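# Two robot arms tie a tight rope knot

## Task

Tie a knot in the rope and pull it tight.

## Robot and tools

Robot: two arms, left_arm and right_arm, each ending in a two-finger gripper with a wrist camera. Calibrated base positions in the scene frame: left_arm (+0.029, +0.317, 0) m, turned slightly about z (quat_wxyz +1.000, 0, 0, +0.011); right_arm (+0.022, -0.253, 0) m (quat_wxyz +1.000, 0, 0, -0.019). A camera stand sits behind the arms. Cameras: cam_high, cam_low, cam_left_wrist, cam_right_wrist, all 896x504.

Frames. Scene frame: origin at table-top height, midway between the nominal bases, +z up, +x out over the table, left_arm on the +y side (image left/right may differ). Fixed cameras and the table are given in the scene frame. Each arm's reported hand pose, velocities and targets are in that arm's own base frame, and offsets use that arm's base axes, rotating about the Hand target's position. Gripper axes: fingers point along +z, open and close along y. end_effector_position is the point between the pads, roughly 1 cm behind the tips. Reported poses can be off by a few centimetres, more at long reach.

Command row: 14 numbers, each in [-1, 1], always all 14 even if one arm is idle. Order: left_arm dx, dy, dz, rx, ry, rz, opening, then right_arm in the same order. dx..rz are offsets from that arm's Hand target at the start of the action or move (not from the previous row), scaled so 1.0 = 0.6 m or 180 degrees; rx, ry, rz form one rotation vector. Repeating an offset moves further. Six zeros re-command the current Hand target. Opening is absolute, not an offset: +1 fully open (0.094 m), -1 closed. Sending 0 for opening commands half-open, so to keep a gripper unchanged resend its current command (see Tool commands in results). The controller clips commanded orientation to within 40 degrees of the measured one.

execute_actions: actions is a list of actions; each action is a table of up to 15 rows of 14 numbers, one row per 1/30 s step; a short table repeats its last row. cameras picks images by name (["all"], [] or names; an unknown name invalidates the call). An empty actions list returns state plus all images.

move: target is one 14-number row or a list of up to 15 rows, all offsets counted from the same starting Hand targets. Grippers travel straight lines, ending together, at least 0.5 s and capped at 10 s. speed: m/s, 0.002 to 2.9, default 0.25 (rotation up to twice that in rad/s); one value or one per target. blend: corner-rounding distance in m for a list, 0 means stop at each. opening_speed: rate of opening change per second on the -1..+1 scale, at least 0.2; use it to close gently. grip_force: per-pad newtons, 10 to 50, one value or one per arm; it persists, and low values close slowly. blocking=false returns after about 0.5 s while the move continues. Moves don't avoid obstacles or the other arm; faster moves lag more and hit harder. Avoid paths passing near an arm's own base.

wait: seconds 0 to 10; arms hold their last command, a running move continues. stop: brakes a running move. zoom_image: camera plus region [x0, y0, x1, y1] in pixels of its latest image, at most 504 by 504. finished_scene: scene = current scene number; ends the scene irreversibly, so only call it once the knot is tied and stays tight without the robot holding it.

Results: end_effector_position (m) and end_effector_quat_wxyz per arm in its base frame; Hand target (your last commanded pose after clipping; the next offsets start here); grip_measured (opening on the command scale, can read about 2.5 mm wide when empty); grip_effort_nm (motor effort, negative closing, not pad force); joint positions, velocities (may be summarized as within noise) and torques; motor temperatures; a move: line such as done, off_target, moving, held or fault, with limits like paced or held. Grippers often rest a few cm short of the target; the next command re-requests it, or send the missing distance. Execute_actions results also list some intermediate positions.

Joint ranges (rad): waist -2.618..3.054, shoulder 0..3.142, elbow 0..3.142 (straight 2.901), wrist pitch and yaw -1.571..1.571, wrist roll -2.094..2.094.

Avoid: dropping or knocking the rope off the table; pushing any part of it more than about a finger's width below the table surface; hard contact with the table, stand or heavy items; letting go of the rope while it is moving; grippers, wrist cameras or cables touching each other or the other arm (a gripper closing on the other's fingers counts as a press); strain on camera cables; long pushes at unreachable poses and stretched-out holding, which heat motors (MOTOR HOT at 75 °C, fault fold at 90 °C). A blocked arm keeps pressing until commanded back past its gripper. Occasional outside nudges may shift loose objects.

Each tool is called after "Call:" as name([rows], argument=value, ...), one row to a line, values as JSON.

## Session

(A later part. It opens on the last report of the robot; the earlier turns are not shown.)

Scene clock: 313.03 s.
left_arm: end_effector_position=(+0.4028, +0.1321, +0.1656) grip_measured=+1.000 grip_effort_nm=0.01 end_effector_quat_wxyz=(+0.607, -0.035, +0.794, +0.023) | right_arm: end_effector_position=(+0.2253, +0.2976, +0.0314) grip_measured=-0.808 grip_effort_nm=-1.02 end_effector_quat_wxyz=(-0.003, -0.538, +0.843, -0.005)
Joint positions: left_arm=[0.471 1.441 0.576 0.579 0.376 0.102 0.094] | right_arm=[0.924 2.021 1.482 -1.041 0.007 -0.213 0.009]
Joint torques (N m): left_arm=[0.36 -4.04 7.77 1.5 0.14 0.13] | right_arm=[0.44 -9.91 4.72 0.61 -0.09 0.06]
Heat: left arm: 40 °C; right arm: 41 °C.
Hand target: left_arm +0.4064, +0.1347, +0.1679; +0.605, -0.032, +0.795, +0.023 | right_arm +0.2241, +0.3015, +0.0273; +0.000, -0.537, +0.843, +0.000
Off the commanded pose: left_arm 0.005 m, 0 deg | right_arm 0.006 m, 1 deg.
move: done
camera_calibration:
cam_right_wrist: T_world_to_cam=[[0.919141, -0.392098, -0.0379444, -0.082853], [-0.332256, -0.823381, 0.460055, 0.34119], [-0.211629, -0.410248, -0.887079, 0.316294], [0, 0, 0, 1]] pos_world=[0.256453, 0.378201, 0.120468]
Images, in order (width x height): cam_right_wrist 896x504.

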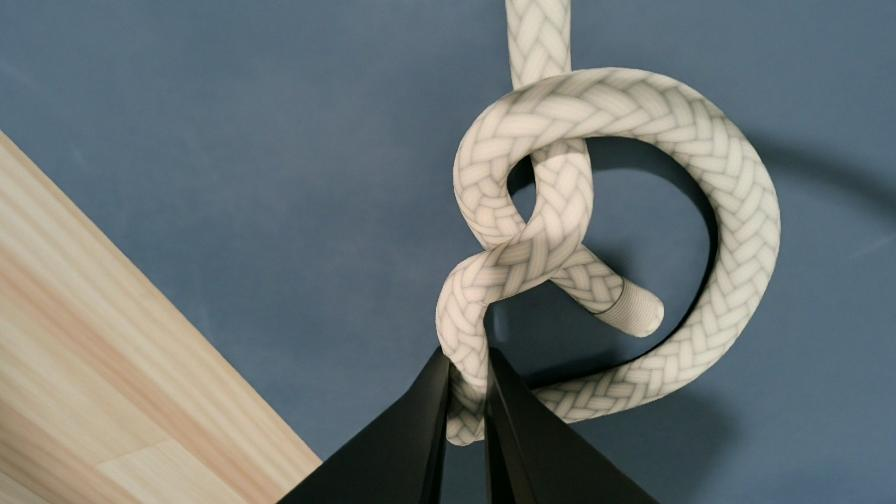

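Call:
move([
  [0,0,0,0,0,0,1,0,0,-0.016,0,0,0,-0.87],
  [0,0,0,0,0,0,1,0,0,-0.016,0,0,0,-0.45],
  [0,0,0,0,0,0,1,0,0,0.1,0,0,0,-0.45],
  [0,0,0,0,0,0,1,0.093,0.003,0.06,0,0,0.317,-0.45],
], speed=0.15, cameras=["cam_right_wrist","cam_high"])

Scene clock: 337.97 s.
left_arm: end_effector_position=(+0.4028, +0.1321, +0.1656) grip_measured=+1.000 grip_effort_nm=0.01 end_effector_quat_wxyz=(+0.607, -0.035, +0.794, +0.023) | right_arm: end_effector_position=(+0.2748, +0.2987, +0.0645) grip_measured=-0.451 grip_effort_nm=0.07 end_effector_quat_wxyz=(+0.005, +0.871, -0.491, +0.003)
Joint positions: left_arm=[0.471 1.441 0.576 0.579 0.376 0.102 0.094] | right_arm=[0.828 2.12 1.766 -1.226 0.008 -1.287 0.026]
Joint torques (N m): left_arm=[0.31 -4.05 7.75 1.54 0.1 0.12] | right_arm=[-0.39 -9.88 8.05 0.44 -0.08 -0.21]
Heat: left arm: 40 °C; right arm: 41 °C.
Hand target: left_arm +0.4064, +0.1347, +0.1679; +0.605, -0.032, +0.795, +0.023 | right_arm +0.2800, +0.3034, +0.0635; +0.000, +0.875, -0.484, +0.000
Off the commanded pose: left_arm 0.005 m, 0 deg | right_arm 0.007 m, 1 deg.
move: done
camera_calibration:
cam_right_wrist: T_world_to_cam=[[0.838018, 0.543361, -0.0498491, -0.383139], [0.50249, -0.732907, 0.458641, 0.0870219], [0.212673, -0.409398, -0.887222, 0.239615], [0, 0, 0, 1]] pos_world=[0.22639, 0.37006, 0.153581]
Images, in order (width x height): cam_high 896x504, cam_right_wrist 896x504.

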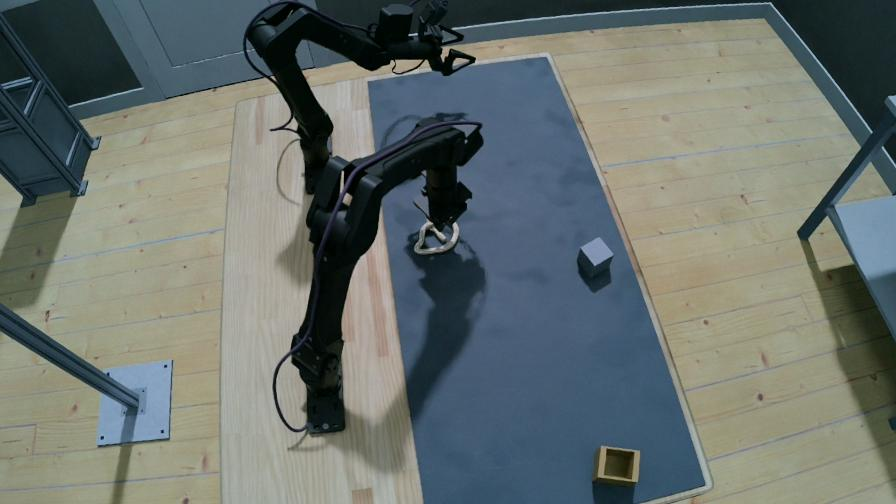

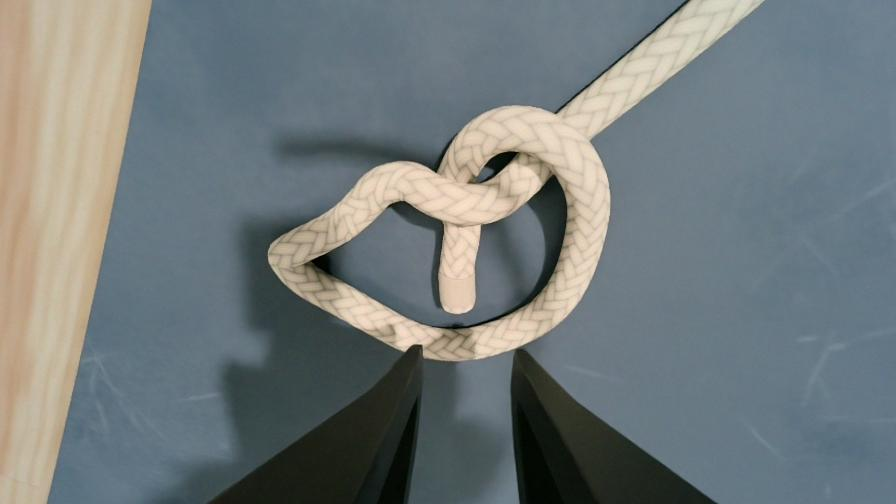

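Call:
move(target=[0,0,0,0,0,0,1,-0.006,0.014,-0.055,0,0,0,-0.4], speed=0.12, cameras=["cam_right_wrist"])

Scene clock: 349.67 s.
left_arm: end_effector_position=(+0.4028, +0.1321, +0.1656) grip_measured=+1.000 grip_effort_nm=0.01 end_effector_quat_wxyz=(+0.607, -0.035, +0.794, +0.023) | right_arm: end_effector_position=(+0.2780, +0.3099, +0.0370) grip_measured=-0.401 grip_effort_nm=0.07 end_effector_quat_wxyz=(-0.002, +0.874, -0.486, +0.005)
Joint positions: left_arm=[0.471 1.441 0.576 0.579 0.376 0.102 0.094] | right_arm=[0.841 2.164 1.725 -1.125 0.008 -1.285 0.028]
Joint torques (N m): left_arm=[0.29 -4.04 7.66 1.5 0.14 0.11] | right_arm=[0.2 -10.66 5.18 0.55 -0.09 -0.04]
Heat: left arm: 40 °C; right arm: 40 °C.
Hand target: left_arm +0.4064, +0.1347, +0.1679; +0.605, -0.032, +0.795, +0.023 | right_arm +0.2763, +0.3118, +0.0304; +0.000, +0.875, -0.484, +0.000
Off the commanded pose: left_arm 0.005 m, 0 deg | right_arm 0.007 m, 1 deg.
move: done
camera_calibration:
cam_right_wrist: T_world_to_cam=[[0.832597, 0.552809, -0.0344214, -0.395207], [0.505457, -0.732927, 0.455336, 0.105535], [0.226485, -0.39651, -0.889654, 0.211452], [0, 0, 0, 1]] pos_world=[0.227814, 0.379666, 0.126461]
Images, in order (width x height): cam_right_wrist 896x504.

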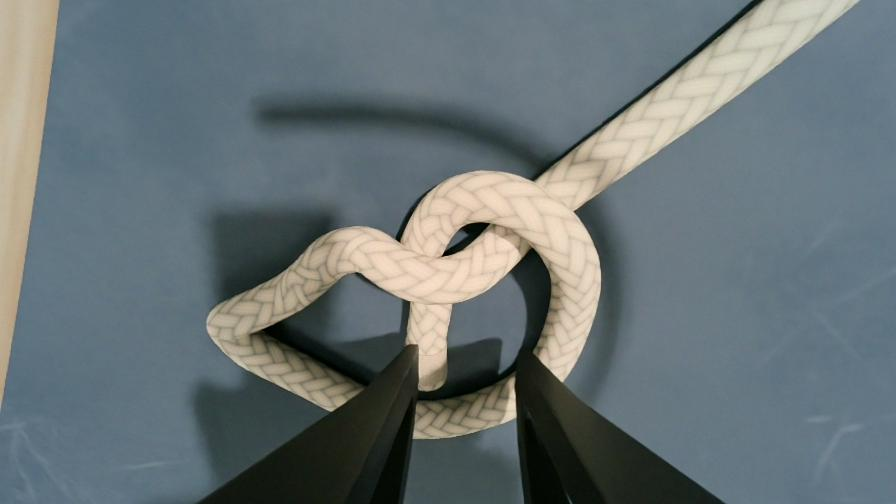

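Call:
move([
  [0,0,0,0,0,0,1,-0.02,0.007,-0.003,0,0,0,-0.42],
  [0,0,0,0,0,0,1,-0.02,0.007,-0.025,0,0,0,-0.42],
], speed=0.1, cameras=["cam_right_wrist"])

Scene clock: 360.10 s.
left_arm: end_effector_position=(+0.4028, +0.1321, +0.1656) grip_measured=+1.000 grip_effort_nm=0.01 end_effector_quat_wxyz=(+0.607, -0.035, +0.794, +0.023) | right_arm: end_effector_position=(+0.2647, +0.3135, +0.0222) grip_measured=-0.419 grip_effort_nm=-0.05 end_effector_quat_wxyz=(+0.003, +0.875, -0.483, +0.004)
Joint positions: left_arm=[0.471 1.441 0.576 0.579 0.376 0.102 0.094] | right_arm=[0.871 2.164 1.664 -1.075 0.008 -1.262 0.027]
Joint torques (N m): left_arm=[0.28 -4.01 7.71 1.55 0.13 0.11] | right_arm=[0.03 -10.84 4.56 0.66 -0.09 0.01]
Heat: left arm: 40 °C; right arm: 39 °C.
Hand target: left_arm +0.4064, +0.1347, +0.1679; +0.605, -0.032, +0.795, +0.023 | right_arm +0.2643, +0.3160, +0.0155; +0.000, +0.875, -0.484, +0.000
Off the commanded pose: left_arm 0.005 m, 0 deg | right_arm 0.007 m, 1 deg.
move: done
camera_calibration:
cam_right_wrist: T_world_to_cam=[[0.828546, 0.55819, -0.0439977, -0.387063], [0.513333, -0.725878, 0.45781, 0.117283], [0.223608, -0.401903, -0.88796, 0.205186], [0, 0, 0, 1]] pos_world=[0.214614, 0.383652, 0.111474]
Images, in order (width x height): cam_right_wrist 896x504.

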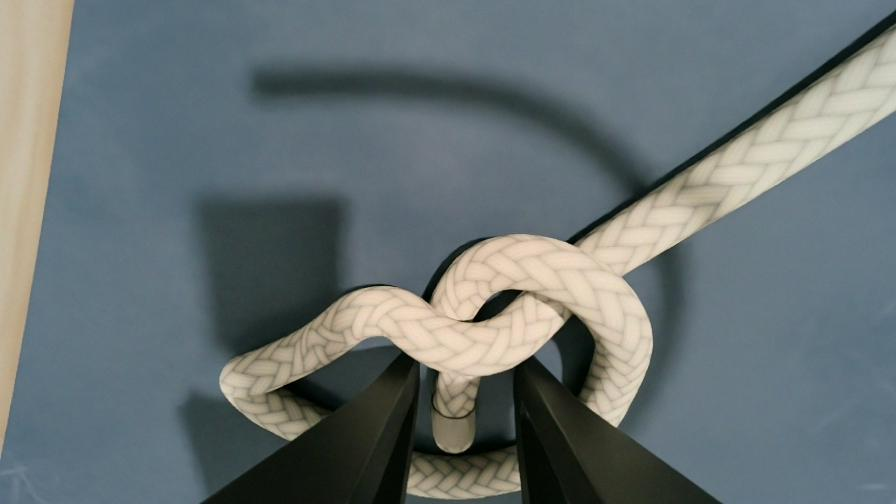

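Call:
move([
  [0,0,0,0,0,0,1,0,0,0,0,0,0,-0.88],
  [0,0,0,0,0,0,1,0.01,-0.01,0.1,0,0,0,-0.88],
  [0,0,0,0,0,0,1,0.06,-0.09,0.11,0,0,0,-0.88],
], speed=0.08, opening_speed=0.7, cameras=["cam_right_wrist","cam_high"])

Scene clock: 379.13 s.
left_arm: end_effector_position=(+0.4028, +0.1321, +0.1656) grip_measured=+1.000 grip_effort_nm=0.01 end_effector_quat_wxyz=(+0.607, -0.035, +0.794, +0.023) | right_arm: end_effector_position=(+0.3058, +0.2648, +0.0705) grip_measured=-0.811 grip_effort_nm=-1.02 end_effector_quat_wxyz=(+0.004, +0.872, -0.489, +0.004)
Joint positions: left_arm=[0.471 1.441 0.576 0.579 0.376 0.102 0.094] | right_arm=[0.716 2.108 1.77 -1.239 0.01 -1.405 0.009]
Joint torques (N m): left_arm=[0.35 -4.08 7.64 1.52 0.13 0.11] | right_arm=[-0.1 -14.68 4.9 0.22 -0.11 -0.15]
Heat: left arm: 40 °C; right arm: 39 °C.
Hand target: left_arm +0.4064, +0.1347, +0.1679; +0.605, -0.032, +0.795, +0.023 | right_arm +0.3003, +0.2620, +0.0814; +0.000, +0.875, -0.484, +0.000
Off the commanded pose: left_arm 0.005 m, 0 deg | right_arm 0.013 m, 1 deg.
move: off_target (right_arm)
camera_calibration:
cam_right_wrist: T_world_to_cam=[[0.835253, 0.547855, -0.0469879, -0.390857], [0.505157, -0.730781, 0.459102, 0.0424292], [0.217184, -0.407203, -0.88714, 0.222539], [0, 0, 0, 1]] pos_world=[0.256699, 0.335758, 0.159578]
Images, in order (width x height): cam_high 896x504, cam_right_wrist 896x504.

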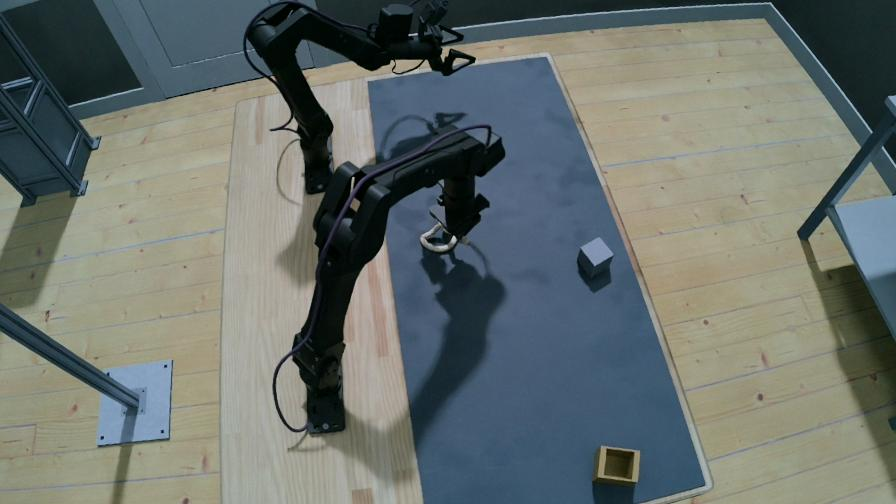

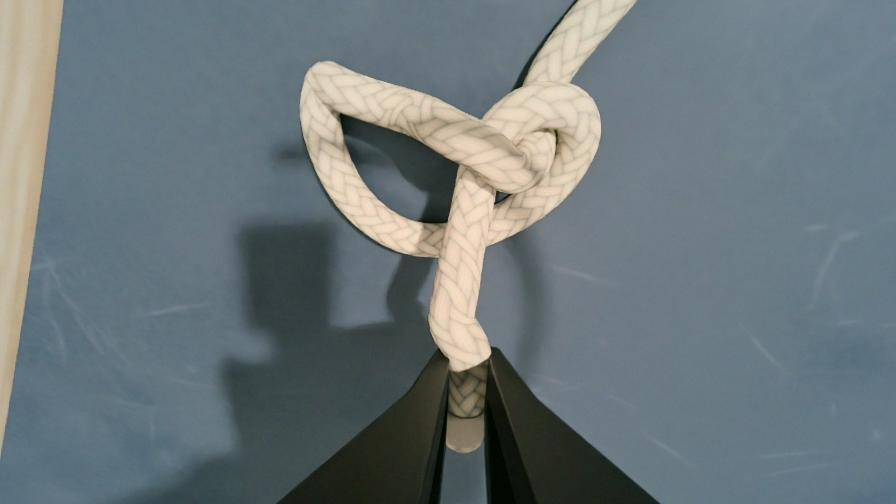

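Call:
move(target=[0,0,0,0,0,0,1,0.06,-0.1,0,0,0,0,-0.88], speed=0.08)

Call:
move(target=[-0.127,-0.35,-0.03,-0.329,0.306,0.4,0,0,0,0,0,0,0,-0.88], cameras=["all"])

Scene clock: 395.73 s.
left_arm: end_effector_position=(+0.4028, +0.1321, +0.1656) grip_measured=+1.000 grip_effort_nm=0.01 end_effector_quat_wxyz=(+0.607, -0.035, +0.794, +0.023) | right_arm: end_effector_position=(+0.3397, +0.2021, +0.0710) grip_measured=-0.811 grip_effort_nm=-1.02 end_effector_quat_wxyz=(+0.010, +0.870, -0.492, +0.000)
Joint positions: left_arm=[0.471 1.441 0.576 0.579 0.376 0.102 0.094] | right_arm=[0.539 2.082 1.733 -1.239 0.01 -1.573 0.009]
Joint torques (N m): left_arm=[0.35 -3.92 7.73 1.51 0.15 0.1] | right_arm=[-0.12 -14.42 4.78 0.31 -0.1 -0.21]
Heat: left arm: 41 °C; right arm: 40 °C.
Hand target: left_arm +0.4064, +0.1347, +0.1679; +0.605, -0.032, +0.795, +0.023 | right_arm +0.3364, +0.2019, +0.0815; +0.000, +0.875, -0.484, +0.000
Off the commanded pose: left_arm 0.005 m, 0 deg | right_arm 0.011 m, 2 deg.
move: off_target (right_arm)

Scene clock: 400.23 s.
left_arm: end_effector_position=(+0.3311, -0.0749, +0.1500) grip_measured=+0.001 grip_effort_nm=-0.07 end_effector_quat_wxyz=(-0.004, +0.704, -0.710, +0.010) | right_arm: end_effector_position=(+0.3397, +0.2021, +0.0710) grip_measured=-0.811 grip_effort_nm=-1.02 end_effector_quat_wxyz=(+0.010, +0.871, -0.492, +0.000)
Joint positions: left_arm=[-0.223 1.813 1.675 -1.411 0.004 -1.787 0.047] | right_arm=[0.539 2.082 1.733 -1.239 0.01 -1.574 0.009]
Joint torques (N m): left_arm=[-0.25 -6.43 7.19 -0.04 -0.04 -0.08] | right_arm=[-0.08 -14.41 4.79 0.31 -0.1 -0.21]
Heat: left arm: 40 °C; right arm: 41 °C.
Hand target: left_arm +0.3301, -0.0753, +0.1498; +0.000, +0.706, -0.708, +0.000 | right_arm +0.3364, +0.2019, +0.0815; +0.000, +0.875, -0.484, +0.000
Off the commanded pose: left_arm 0.001 m, 1 deg | right_arm 0.011 m, 2 deg.
move: off_target (right_arm)
camera_calibration:
cam_left_wrist: T_world_to_cam=[[0.998469, 0.0442587, -0.0331713, -0.316065], [0.054394, -0.894425, 0.443898, -0.11566], [-0.0100229, -0.445022, -0.895463, 0.226362], [0, 0, 0, 1]] pos_world=[0.324142, 0.0112759, 0.243556]
cam_right_wrist: T_world_to_cam=[[0.838941, 0.540858, -0.0604166, -0.383751], [0.504827, -0.731931, 0.457631, -0.0202684], [0.203293, -0.414425, -0.887087, 0.196263], [0, 0, 0, 1]] pos_world=[0.292277, 0.274056, 0.160193]

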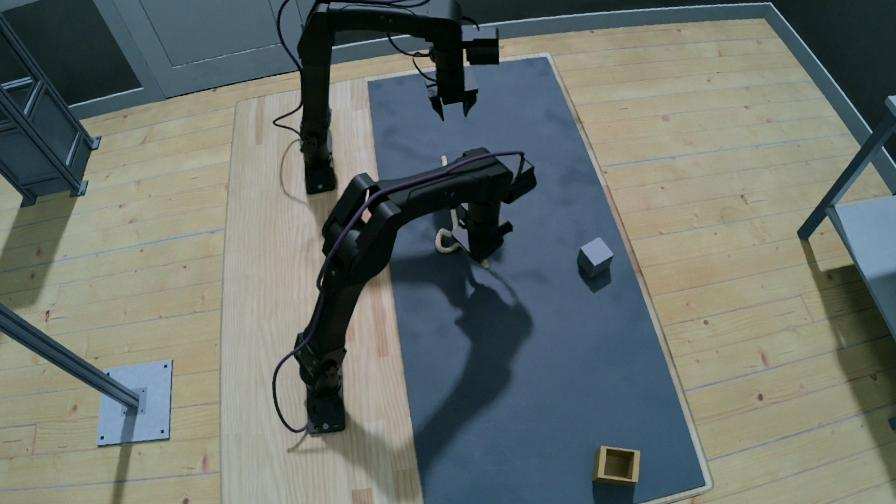

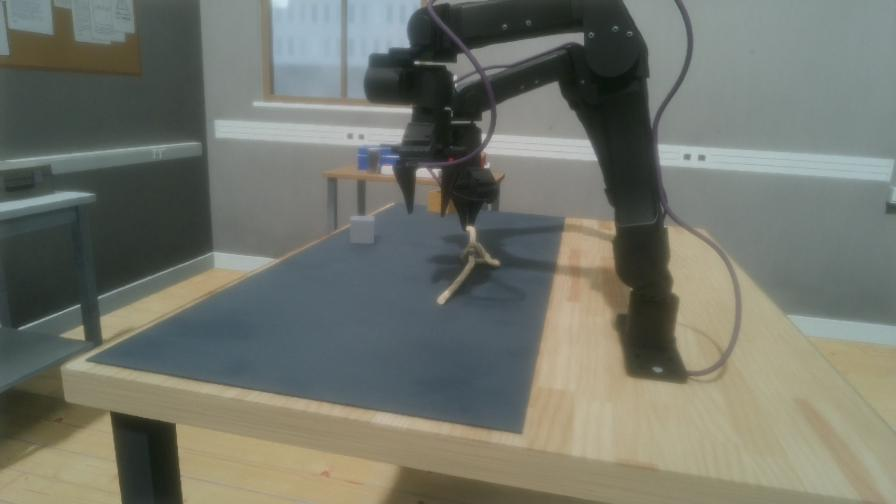

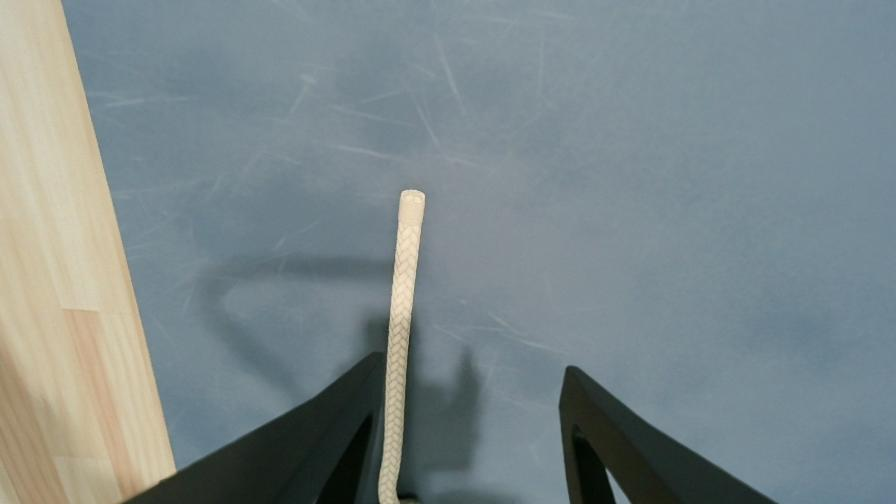

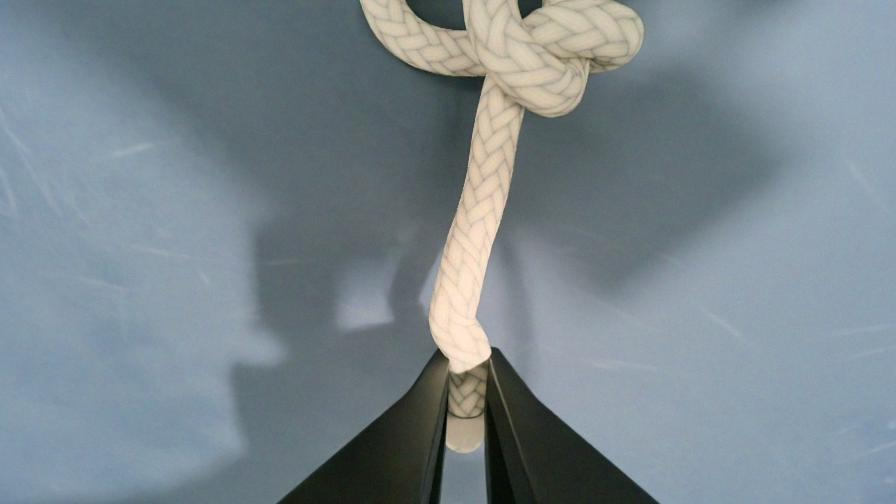

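Call:
move(target=[-0.05,-0.05,-0.165,0,0,0,-0.2,0,0,0,0,0,0,-0.88], cameras=["cam_left_wrist"])

Scene clock: 412.30 s.
left_arm: end_effector_position=(+0.3028, -0.1078, +0.0491) grip_measured=-0.198 grip_effort_nm=-0.07 end_effector_quat_wxyz=(+0.006, +0.704, -0.710, +0.000) | right_arm: end_effector_position=(+0.3397, +0.2021, +0.0710) grip_measured=-0.811 grip_effort_nm=-1.02 end_effector_quat_wxyz=(+0.010, +0.871, -0.492, +0.000)
Joint positions: left_arm=[-0.339 1.808 1.263 -1.031 0.011 -1.9 0.038] | right_arm=[0.539 2.082 1.733 -1.239 0.01 -1.574 0.009]
Joint torques (N m): left_arm=[-0.1 -8.75 4.44 0.16 -0.16 -0.11] | right_arm=[-0.09 -14.42 4.85 0.32 -0.09 -0.22]
Motor temperatures (°C): left_arm=[29 33 39 37 31 28 32] | right_arm=[30 44 34 33 28 30 30]
Heat: left arm: 39 °C; right arm: 44 °C.
Hand target: left_arm +0.3003, -0.1053, +0.0509; -0.001, +0.706, -0.708, +0.000 | right_arm +0.3364, +0.2019, +0.0815; +0.000, +0.875, -0.484, +0.000
Off the commanded pose: left_arm 0.004 m, 1 deg | right_arm 0.011 m, 2 deg.
move: off_target (right_arm)
camera_calibration:
cam_left_wrist: T_world_to_cam=[[0.997261, 0.0422241, -0.0607193, -0.288239], [0.06482, -0.894322, 0.442703, -0.101757], [-0.0356099, -0.445426, -0.89461, 0.128664], [0, 0, 0, 1]] pos_world=[0.298627, -0.021523, 0.14265]
Images, in order (width x height): cam_left_wrist 896x504.

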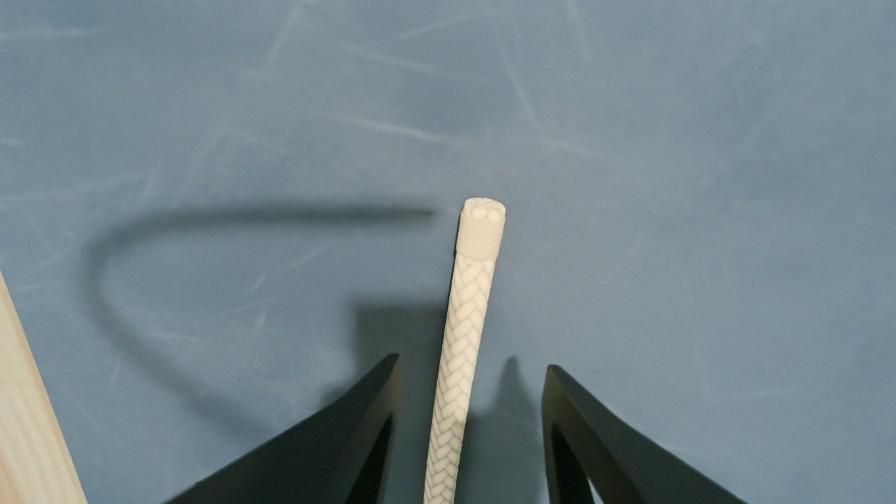

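Call:
move([
  [-0.005,-0.005,-0.05,0,0,-0.03,-0.2,0,0,0,0,0,0,-0.88],
  [-0.005,-0.005,-0.05,0,0,-0.03,-0.88,0,0,0,0,0,0,-0.88],
], speed=0.1, opening_speed=0.7, cameras=["cam_left_wrist"])

Scene clock: 421.83 s.
left_arm: end_effector_position=(+0.3022, -0.1109, +0.0287) grip_measured=-0.878 grip_effort_nm=-0.07 end_effector_quat_wxyz=(+0.001, -0.675, +0.738, -0.015) | right_arm: end_effector_position=(+0.3397, +0.2021, +0.0710) grip_measured=-0.811 grip_effort_nm=-1.02 end_effector_quat_wxyz=(+0.010, +0.871, -0.492, +0.000)
Joint positions: left_arm=[-0.348 1.808 1.177 -0.913 0.011 -1.829 0.006] | right_arm=[0.539 2.082 1.733 -1.239 0.01 -1.574 0.009]
Joint torques (N m): left_arm=[-0.36 -6.16 4.36 0.24 -0.18 0.06] | right_arm=[-0.12 -14.5 4.79 0.33 -0.09 -0.22]
Heat: left arm: 37 °C; right arm: 45 °C.
Hand target: left_arm +0.2972, -0.1083, +0.0209; +0.001, -0.672, +0.741, +0.000 | right_arm +0.3364, +0.2019, +0.0815; +0.000, +0.875, -0.484, +0.000
Off the commanded pose: left_arm 0.010 m, 2 deg | right_arm 0.011 m, 2 deg.
move: off_target (right_arm)
camera_calibration:
cam_left_wrist: T_world_to_cam=[[0.998805, -0.0386007, -0.0299873, -0.299096], [-0.0208705, -0.891535, 0.45247, -0.0695591], [-0.0442004, -0.451303, -0.891275, 0.110903], [0, 0, 0, 1]] pos_world=[0.302188, -0.0235087, 0.12135]
Images, in order (width x height): cam_left_wrist 896x504.

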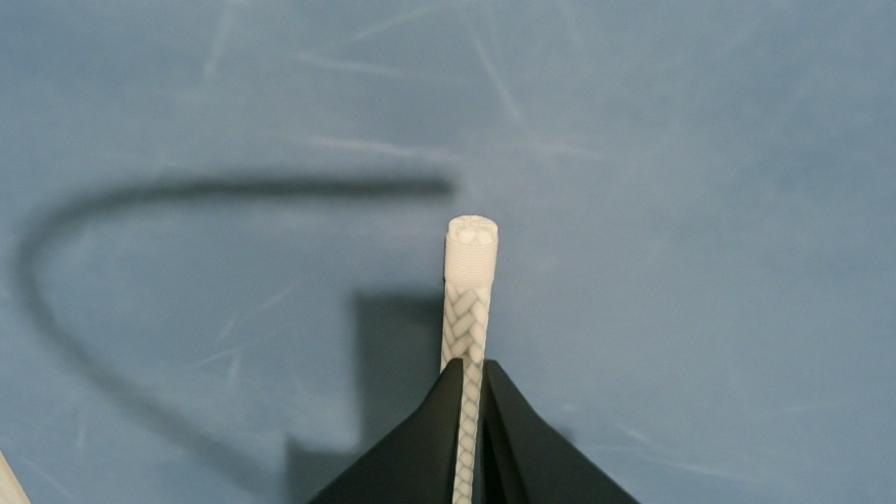

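Call:
move([
  [0,0,0.0,0,0,0,-0.3,0,0,0,0,0,0,-0.88],
  [0.002,0,-0.015,0,0,0,-0.3,0,0,0,0,0,0,-0.88],
  [0.002,0,-0.015,0,0,0,-0.88,0,0,0,0,0,0,-0.88],
], speed=0.1, opening_speed=0.7, cameras=["cam_left_wrist"])

Scene clock: 433.60 s.
left_arm: end_effector_position=(+0.3011, -0.1105, +0.0198) grip_measured=-0.863 grip_effort_nm=-0.95 end_effector_quat_wxyz=(-0.001, -0.674, +0.739, -0.010) | right_arm: end_effector_position=(+0.3397, +0.2021, +0.0710) grip_measured=-0.811 grip_effort_nm=-1.02 end_effector_quat_wxyz=(+0.010, +0.871, -0.492, +0.000)
Joint positions: left_arm=[-0.348 1.826 1.162 -0.889 0.011 -1.828 0.006] | right_arm=[0.539 2.082 1.733 -1.239 0.01 -1.574 0.009]
Joint torques (N m): left_arm=[-0.27 -6.05 4.22 0.31 -0.18 0.05] | right_arm=[-0.05 -14.42 4.85 0.32 -0.09 -0.2]
Heat: left arm: 36 °C; right arm: 46 °C.
Hand target: left_arm +0.2984, -0.1083, +0.0119; +0.001, -0.672, +0.741, +0.000 | right_arm +0.3364, +0.2019, +0.0815; +0.000, +0.875, -0.484, +0.000
Off the commanded pose: left_arm 0.009 m, 1 deg | right_arm 0.011 m, 2 deg.
move: off_target (right_arm)
camera_calibration:
cam_left_wrist: T_world_to_cam=[[0.99844, -0.0399491, -0.0390039, -0.298079], [-0.0181627, -0.892996, 0.449698, -0.0661762], [-0.0527954, -0.448288, -0.892328, 0.106146], [0, 0, 0, 1]] pos_world=[0.302017, -0.023419, 0.11285]
Images, in order (width x height): cam_left_wrist 896x504.

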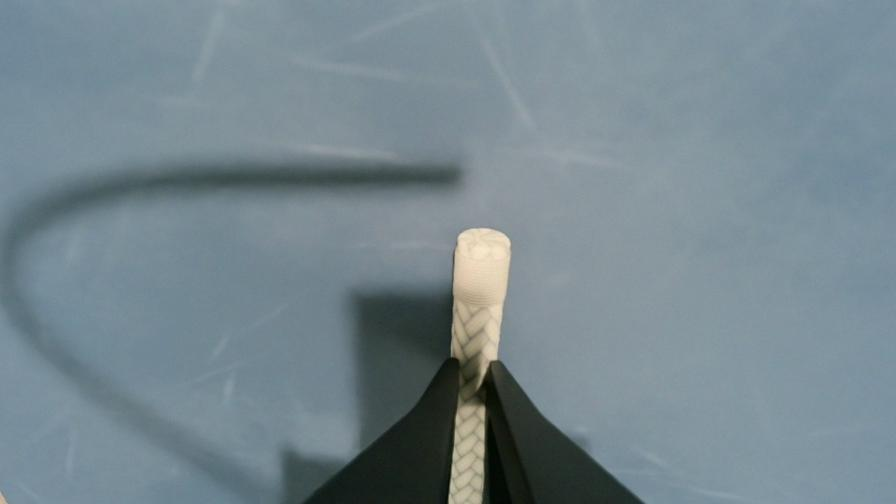

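Call:
move([
  [0,0.03,0.09,0,0,0,-0.9,0,-0.02,0,0,0,0,-0.9],
  [0,0.08,0.09,0,0,0,-0.9,-0.01,-0.1,0,0,0,0,-0.9],
], speed=0.06, blend=0.02, cameras=["all"])

Call:
zoom_image(camera="cam_low", region=[340, 160, 590, 320])

Scene clock: 445.37 s.
left_arm: end_effector_position=(+0.3017, -0.0651, +0.0585) grip_measured=-0.867 grip_effort_nm=-1.02 end_effector_quat_wxyz=(-0.006, -0.671, +0.741, -0.003) | right_arm: end_effector_position=(+0.3312, +0.1417, +0.0737) grip_measured=-0.811 grip_effort_nm=-1.02 end_effector_quat_wxyz=(+0.012, +0.873, -0.487, -0.004)
Joint positions: left_arm=[-0.208 1.748 1.229 -1.053 0.013 -1.68 0.006] | right_arm=[0.406 1.948 1.55 -1.196 0.009 -1.717 0.009]
Joint torques (N m): left_arm=[0.42 -8.65 5.55 -0.09 -0.17 0.07] | right_arm=[-0.24 -12.79 4.71 0.43 -0.11 -0.1]
Heat: left arm: 36 °C; right arm: 47 °C.
Hand target: left_arm +0.2985, -0.0603, +0.0659; +0.001, -0.672, +0.741, +0.000 | right_arm +0.3304, +0.1421, +0.0815; +0.000, +0.875, -0.484, +0.000
Off the commanded pose: left_arm 0.009 m, 1 deg | right_arm 0.008 m, 2 deg.
move: done
camera_calibration:
cam_left_wrist: T_world_to_cam=[[0.997347, -0.0470508, -0.0555383, -0.29452], [-0.0173466, -0.894654, 0.446423, -0.0431625], [-0.0706921, -0.444276, -0.893097, 0.166653], [0, 0, 0, 1]] pos_world=[0.304771, 0.021567, 0.151749]
cam_right_wrist: T_world_to_cam=[[0.832392, 0.550015, -0.0678694, -0.342367], [0.51672, -0.726011, 0.453771, -0.065988], [0.200307, -0.412785, -0.88853, 0.176238], [0, 0, 0, 1]] pos_world=[0.283779, 0.213148, 0.1633]

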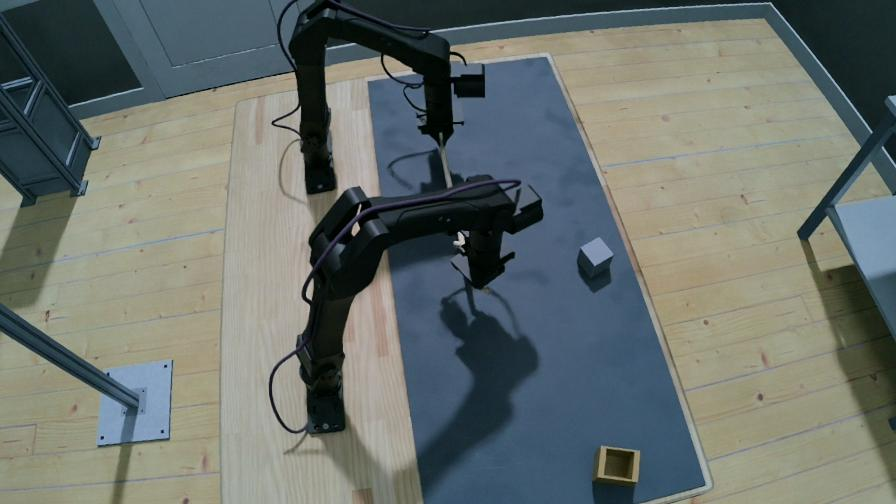

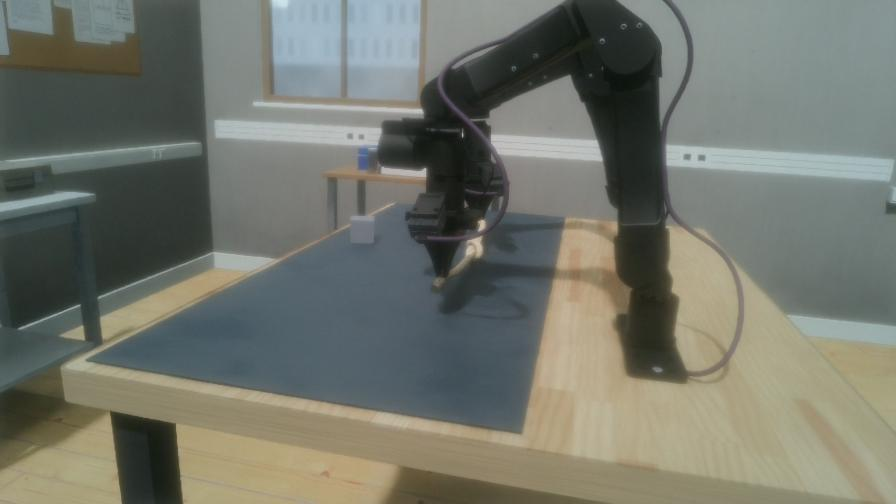

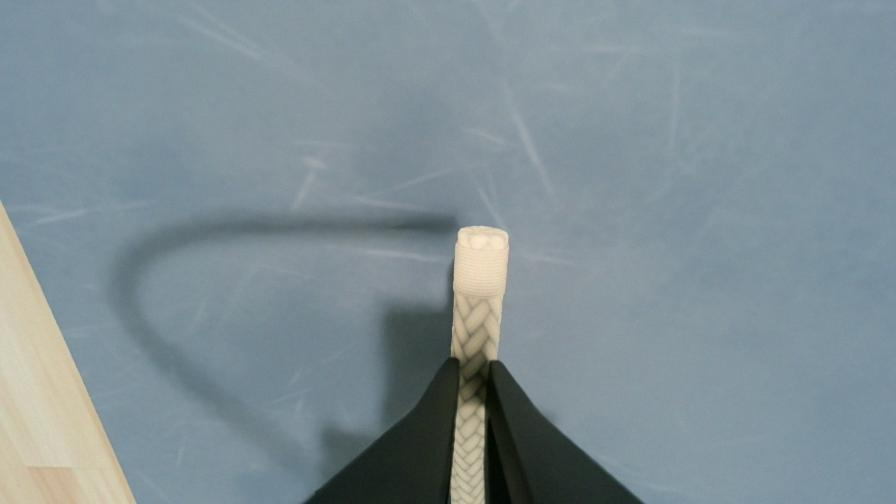

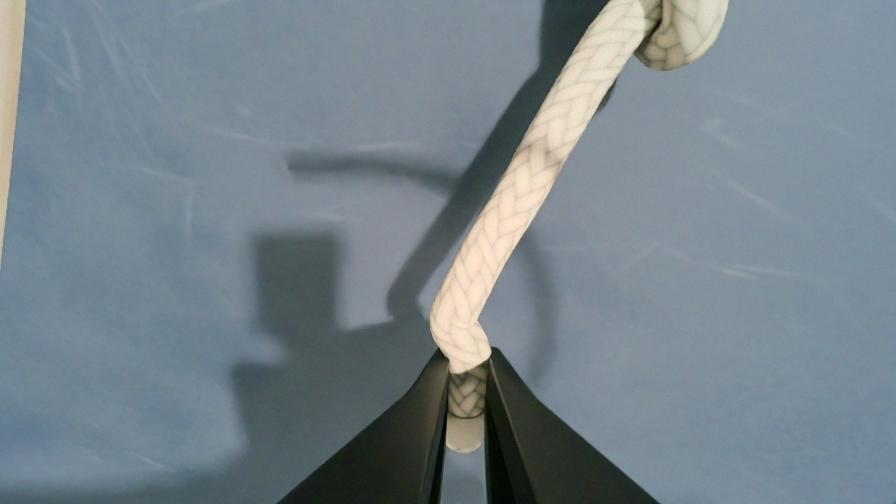

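Scaled by 2.016 from the camera's 896x504 image, which has a finer 1280x720 frame.

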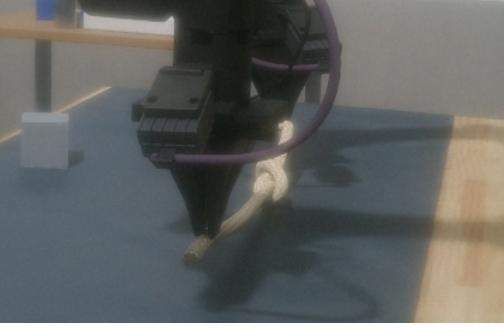

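Call:
move(target=[0,0.08,0,0,0,0,-0.9,0,-0.08,0,0,0,0,-0.9], speed=0.05, cameras=["all"])

Call:
zoom_image(camera="cam_high", region=[390, 110, 570, 330])

Scene clock: 453.87 s.
left_arm: end_effector_position=(+0.3069, -0.0479, +0.0660) grip_measured=-0.867 grip_effort_nm=-1.02 end_effector_quat_wxyz=(-0.040, -0.659, +0.749, -0.052) | right_arm: end_effector_position=(+0.3344, +0.1260, +0.0768) grip_measured=-0.813 grip_effort_nm=-1.02 end_effector_quat_wxyz=(-0.042, +0.878, -0.475, -0.026)
Joint positions: left_arm=[-0.082 1.728 1.229 -1.053 0.131 -1.526 0.006] | right_arm=[0.31 1.888 1.477 -1.135 -0.095 -1.839 0.009]
Joint torques (N m): left_arm=[2.61 -8.47 4.22 -0.19 -1.37 0.04] | right_arm=[-2.84 -12.19 4.34 0.06 0.89 -0.19]
Heat: left arm: 36 °C; right arm: 47 °C.
Hand target: left_arm +0.2985, -0.0123, +0.0659; +0.001, -0.672, +0.741, +0.000 | right_arm +0.3304, +0.0940, +0.0815; +0.000, +0.875, -0.484, +0.000
Off the commanded pose: left_arm 0.037 m, 8 deg | right_arm 0.033 m, 6 deg.
move: off_target (left_arm, right_arm)
camera_calibration:
cam_left_wrist: T_world_to_cam=[[0.996113, -0.0814944, -0.0334153, -0.301174], [-0.049841, -0.834325, 0.549016, -0.0248665], [-0.0726209, -0.545216, -0.835144, 0.17334], [0, 0, 0, 1]] pos_world=[0.311353, 0.0492172, 0.148352]
cam_right_wrist: T_world_to_cam=[[0.818788, 0.574028, 0.00877287, -0.340618], [0.529581, -0.761112, 0.374503, -0.0742341], [0.221652, -0.301993, -0.927184, 0.153784], [0, 0, 0, 1]] pos_world=[0.28412, 0.185465, 0.173375]

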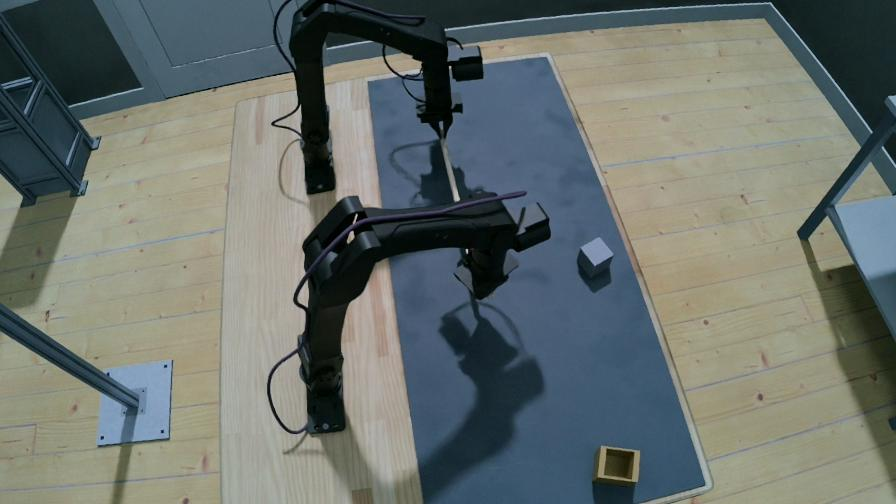

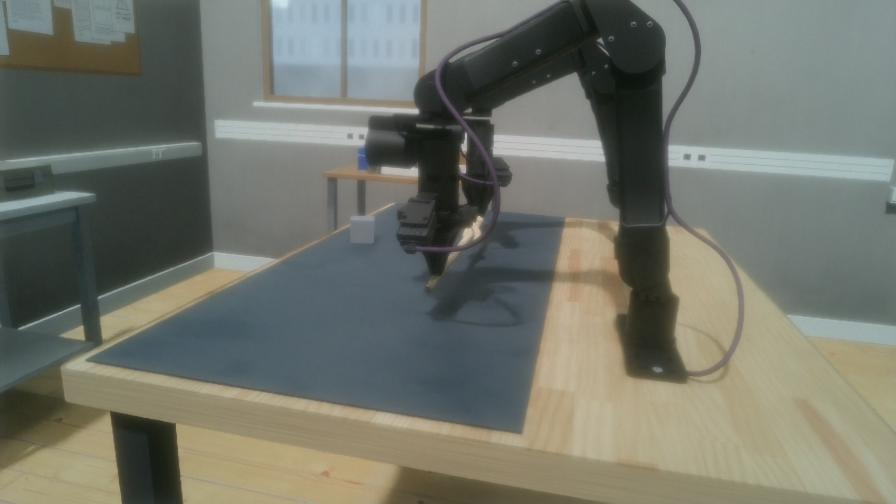

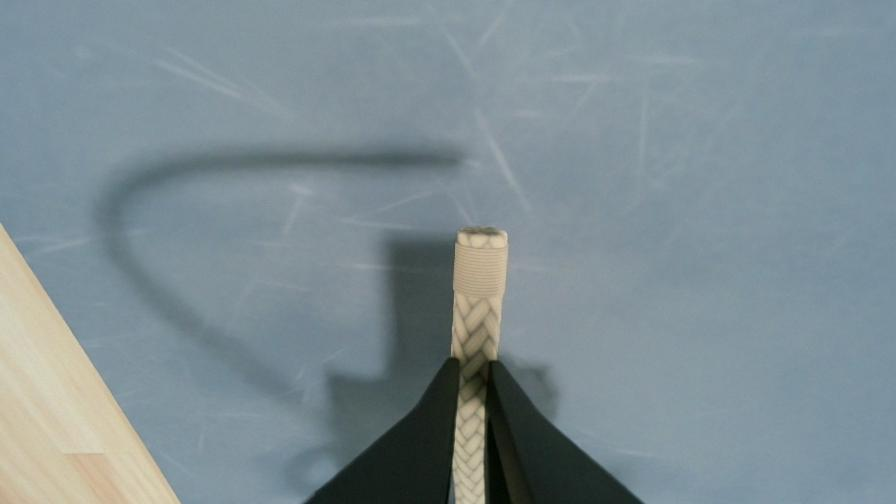

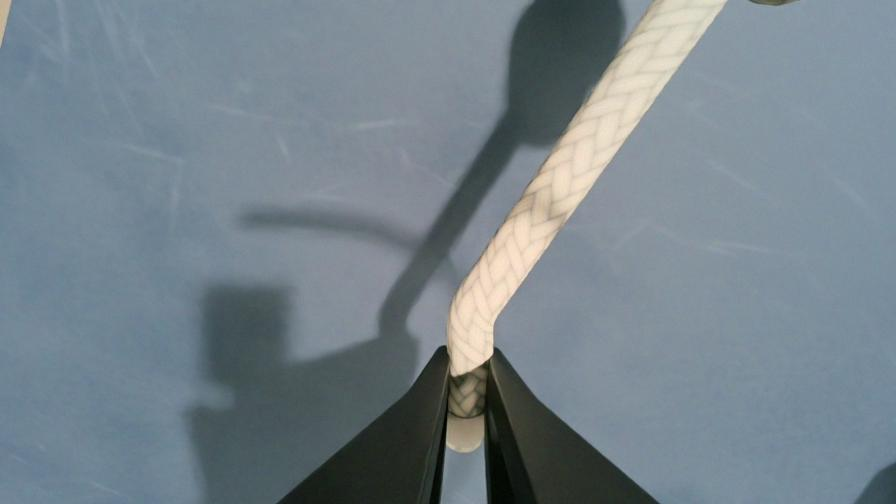

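Scaled by 2.291 from the camera's 896x504 image, which has a finer 1280x720 frame.

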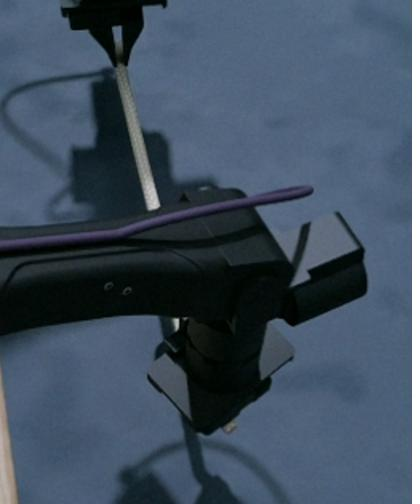

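Call:
move(target=[0,0.05,0,0,0,0,-0.9,0,-0.06,0,0,0,0,-0.9], speed=0.05)

Call:
move([
  [0,-0.11,0,0,0,0,-0.9,0,0.11,0,0,0,0,-0.9],
  [0,-0.13,-0.08,0,0,0,-0.9,0,0.13,-0.08,0,0,0,-0.9],
], speed=0.06, cameras=["all"])

Scene clock: 462.13 s.
left_arm: end_effector_position=(+0.3048, -0.0466, +0.0715) grip_measured=-0.867 grip_effort_nm=-1.02 end_effector_quat_wxyz=(-0.080, -0.647, +0.752, -0.095) | right_arm: end_effector_position=(+0.3341, +0.1190, +0.0821) grip_measured=-0.813 grip_effort_nm=-1.02 end_effector_quat_wxyz=(-0.089, +0.881, -0.461, -0.052)
Joint positions: left_arm=[-0.01 1.722 1.229 -1.072 0.249 -1.432 0.006] | right_arm=[0.237 1.857 1.445 -1.119 -0.203 -1.937 0.009]
Joint torques (N m): left_arm=[4.38 -8.54 4.72 -0.09 -2.53 0.11] | right_arm=[-5.04 -11.92 4.33 -0.09 1.87 -0.2]
Heat: left arm: 36 °C; right arm: 46 °C.
Hand target: left_arm +0.2985, +0.0177, +0.0659; +0.001, -0.672, +0.741, +0.000 | right_arm +0.3303, +0.0580, +0.0814; +0.000, +0.875, -0.484, +0.000
Off the commanded pose: left_arm 0.065 m, 15 deg | right_arm 0.061 m, 12 deg.
move: off_target (left_arm, right_arm)

Scene clock: 465.03 s.
left_arm: end_effector_position=(+0.3025, -0.0630, +0.0248) grip_measured=-0.867 grip_effort_nm=-1.02 end_effector_quat_wxyz=(+0.000, -0.671, +0.742, -0.014) | right_arm: end_effector_position=(+0.3331, +0.1341, +0.0399) grip_measured=-0.813 grip_effort_nm=-1.02 end_effector_quat_wxyz=(-0.004, +0.874, -0.485, +0.007)
Joint positions: left_arm=[-0.199 1.772 1.116 -0.892 0.017 -1.669 0.006] | right_arm=[0.383 1.938 1.397 -1.016 0.006 -1.746 0.009]
Joint torques (N m): left_arm=[-0.61 -5.93 4.63 0.25 -0.23 -0.11] | right_arm=[0.39 -8.4 4.82 0.51 -0.08 0.02]
Heat: left arm: 36 °C; right arm: 46 °C.
Hand target: left_arm +0.2985, -0.0603, +0.0180; +0.001, -0.672, +0.741, +0.000 | right_arm +0.3304, +0.1360, +0.0335; +0.000, +0.875, -0.484, +0.000
Off the commanded pose: left_arm 0.008 m, 2 deg | right_arm 0.007 m, 1 deg.
move: done
camera_calibration:
cam_left_wrist: T_world_to_cam=[[0.998249, -0.0493753, -0.0325777, -0.298136], [-0.0292633, -0.890809, 0.453435, -0.0225499], [-0.051409, -0.451687, -0.890694, 0.131287], [0, 0, 0, 1]] pos_world=[0.303704, 0.0244923, 0.117449]
cam_right_wrist: T_world_to_cam=[[0.83109, 0.55533, -0.0299568, -0.343787], [0.505255, -0.731446, 0.457935, -0.0527254], [0.232393, -0.395721, -0.888481, 0.129673], [0, 0, 0, 1]] pos_world=[0.282223, 0.203664, 0.129058]

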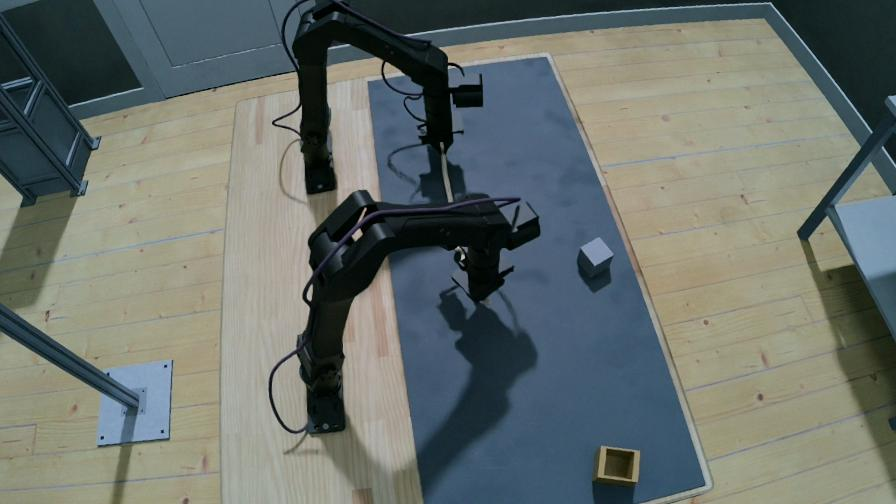

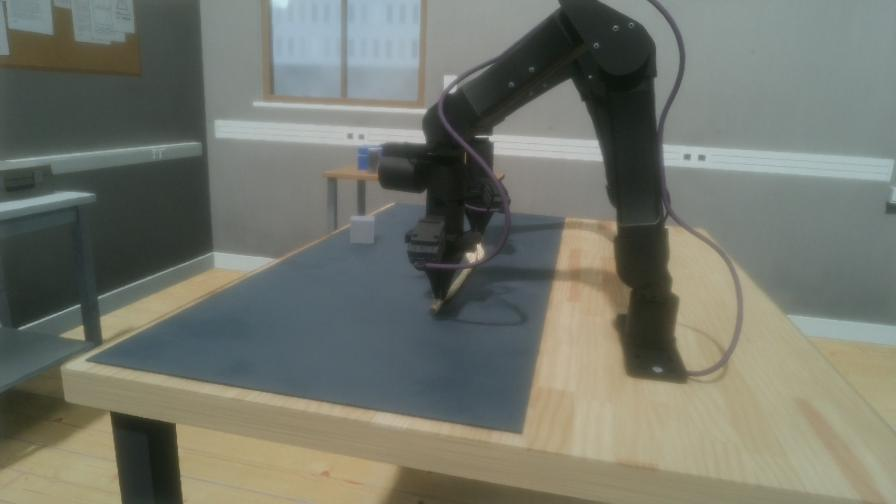

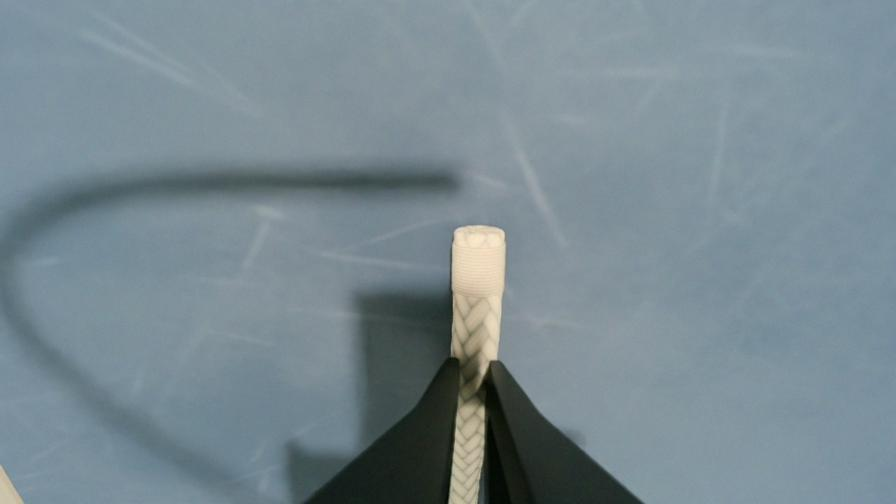

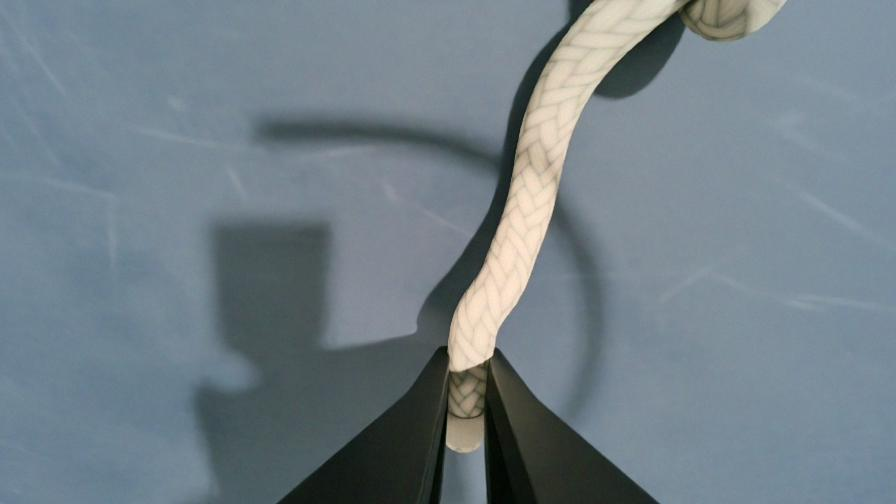

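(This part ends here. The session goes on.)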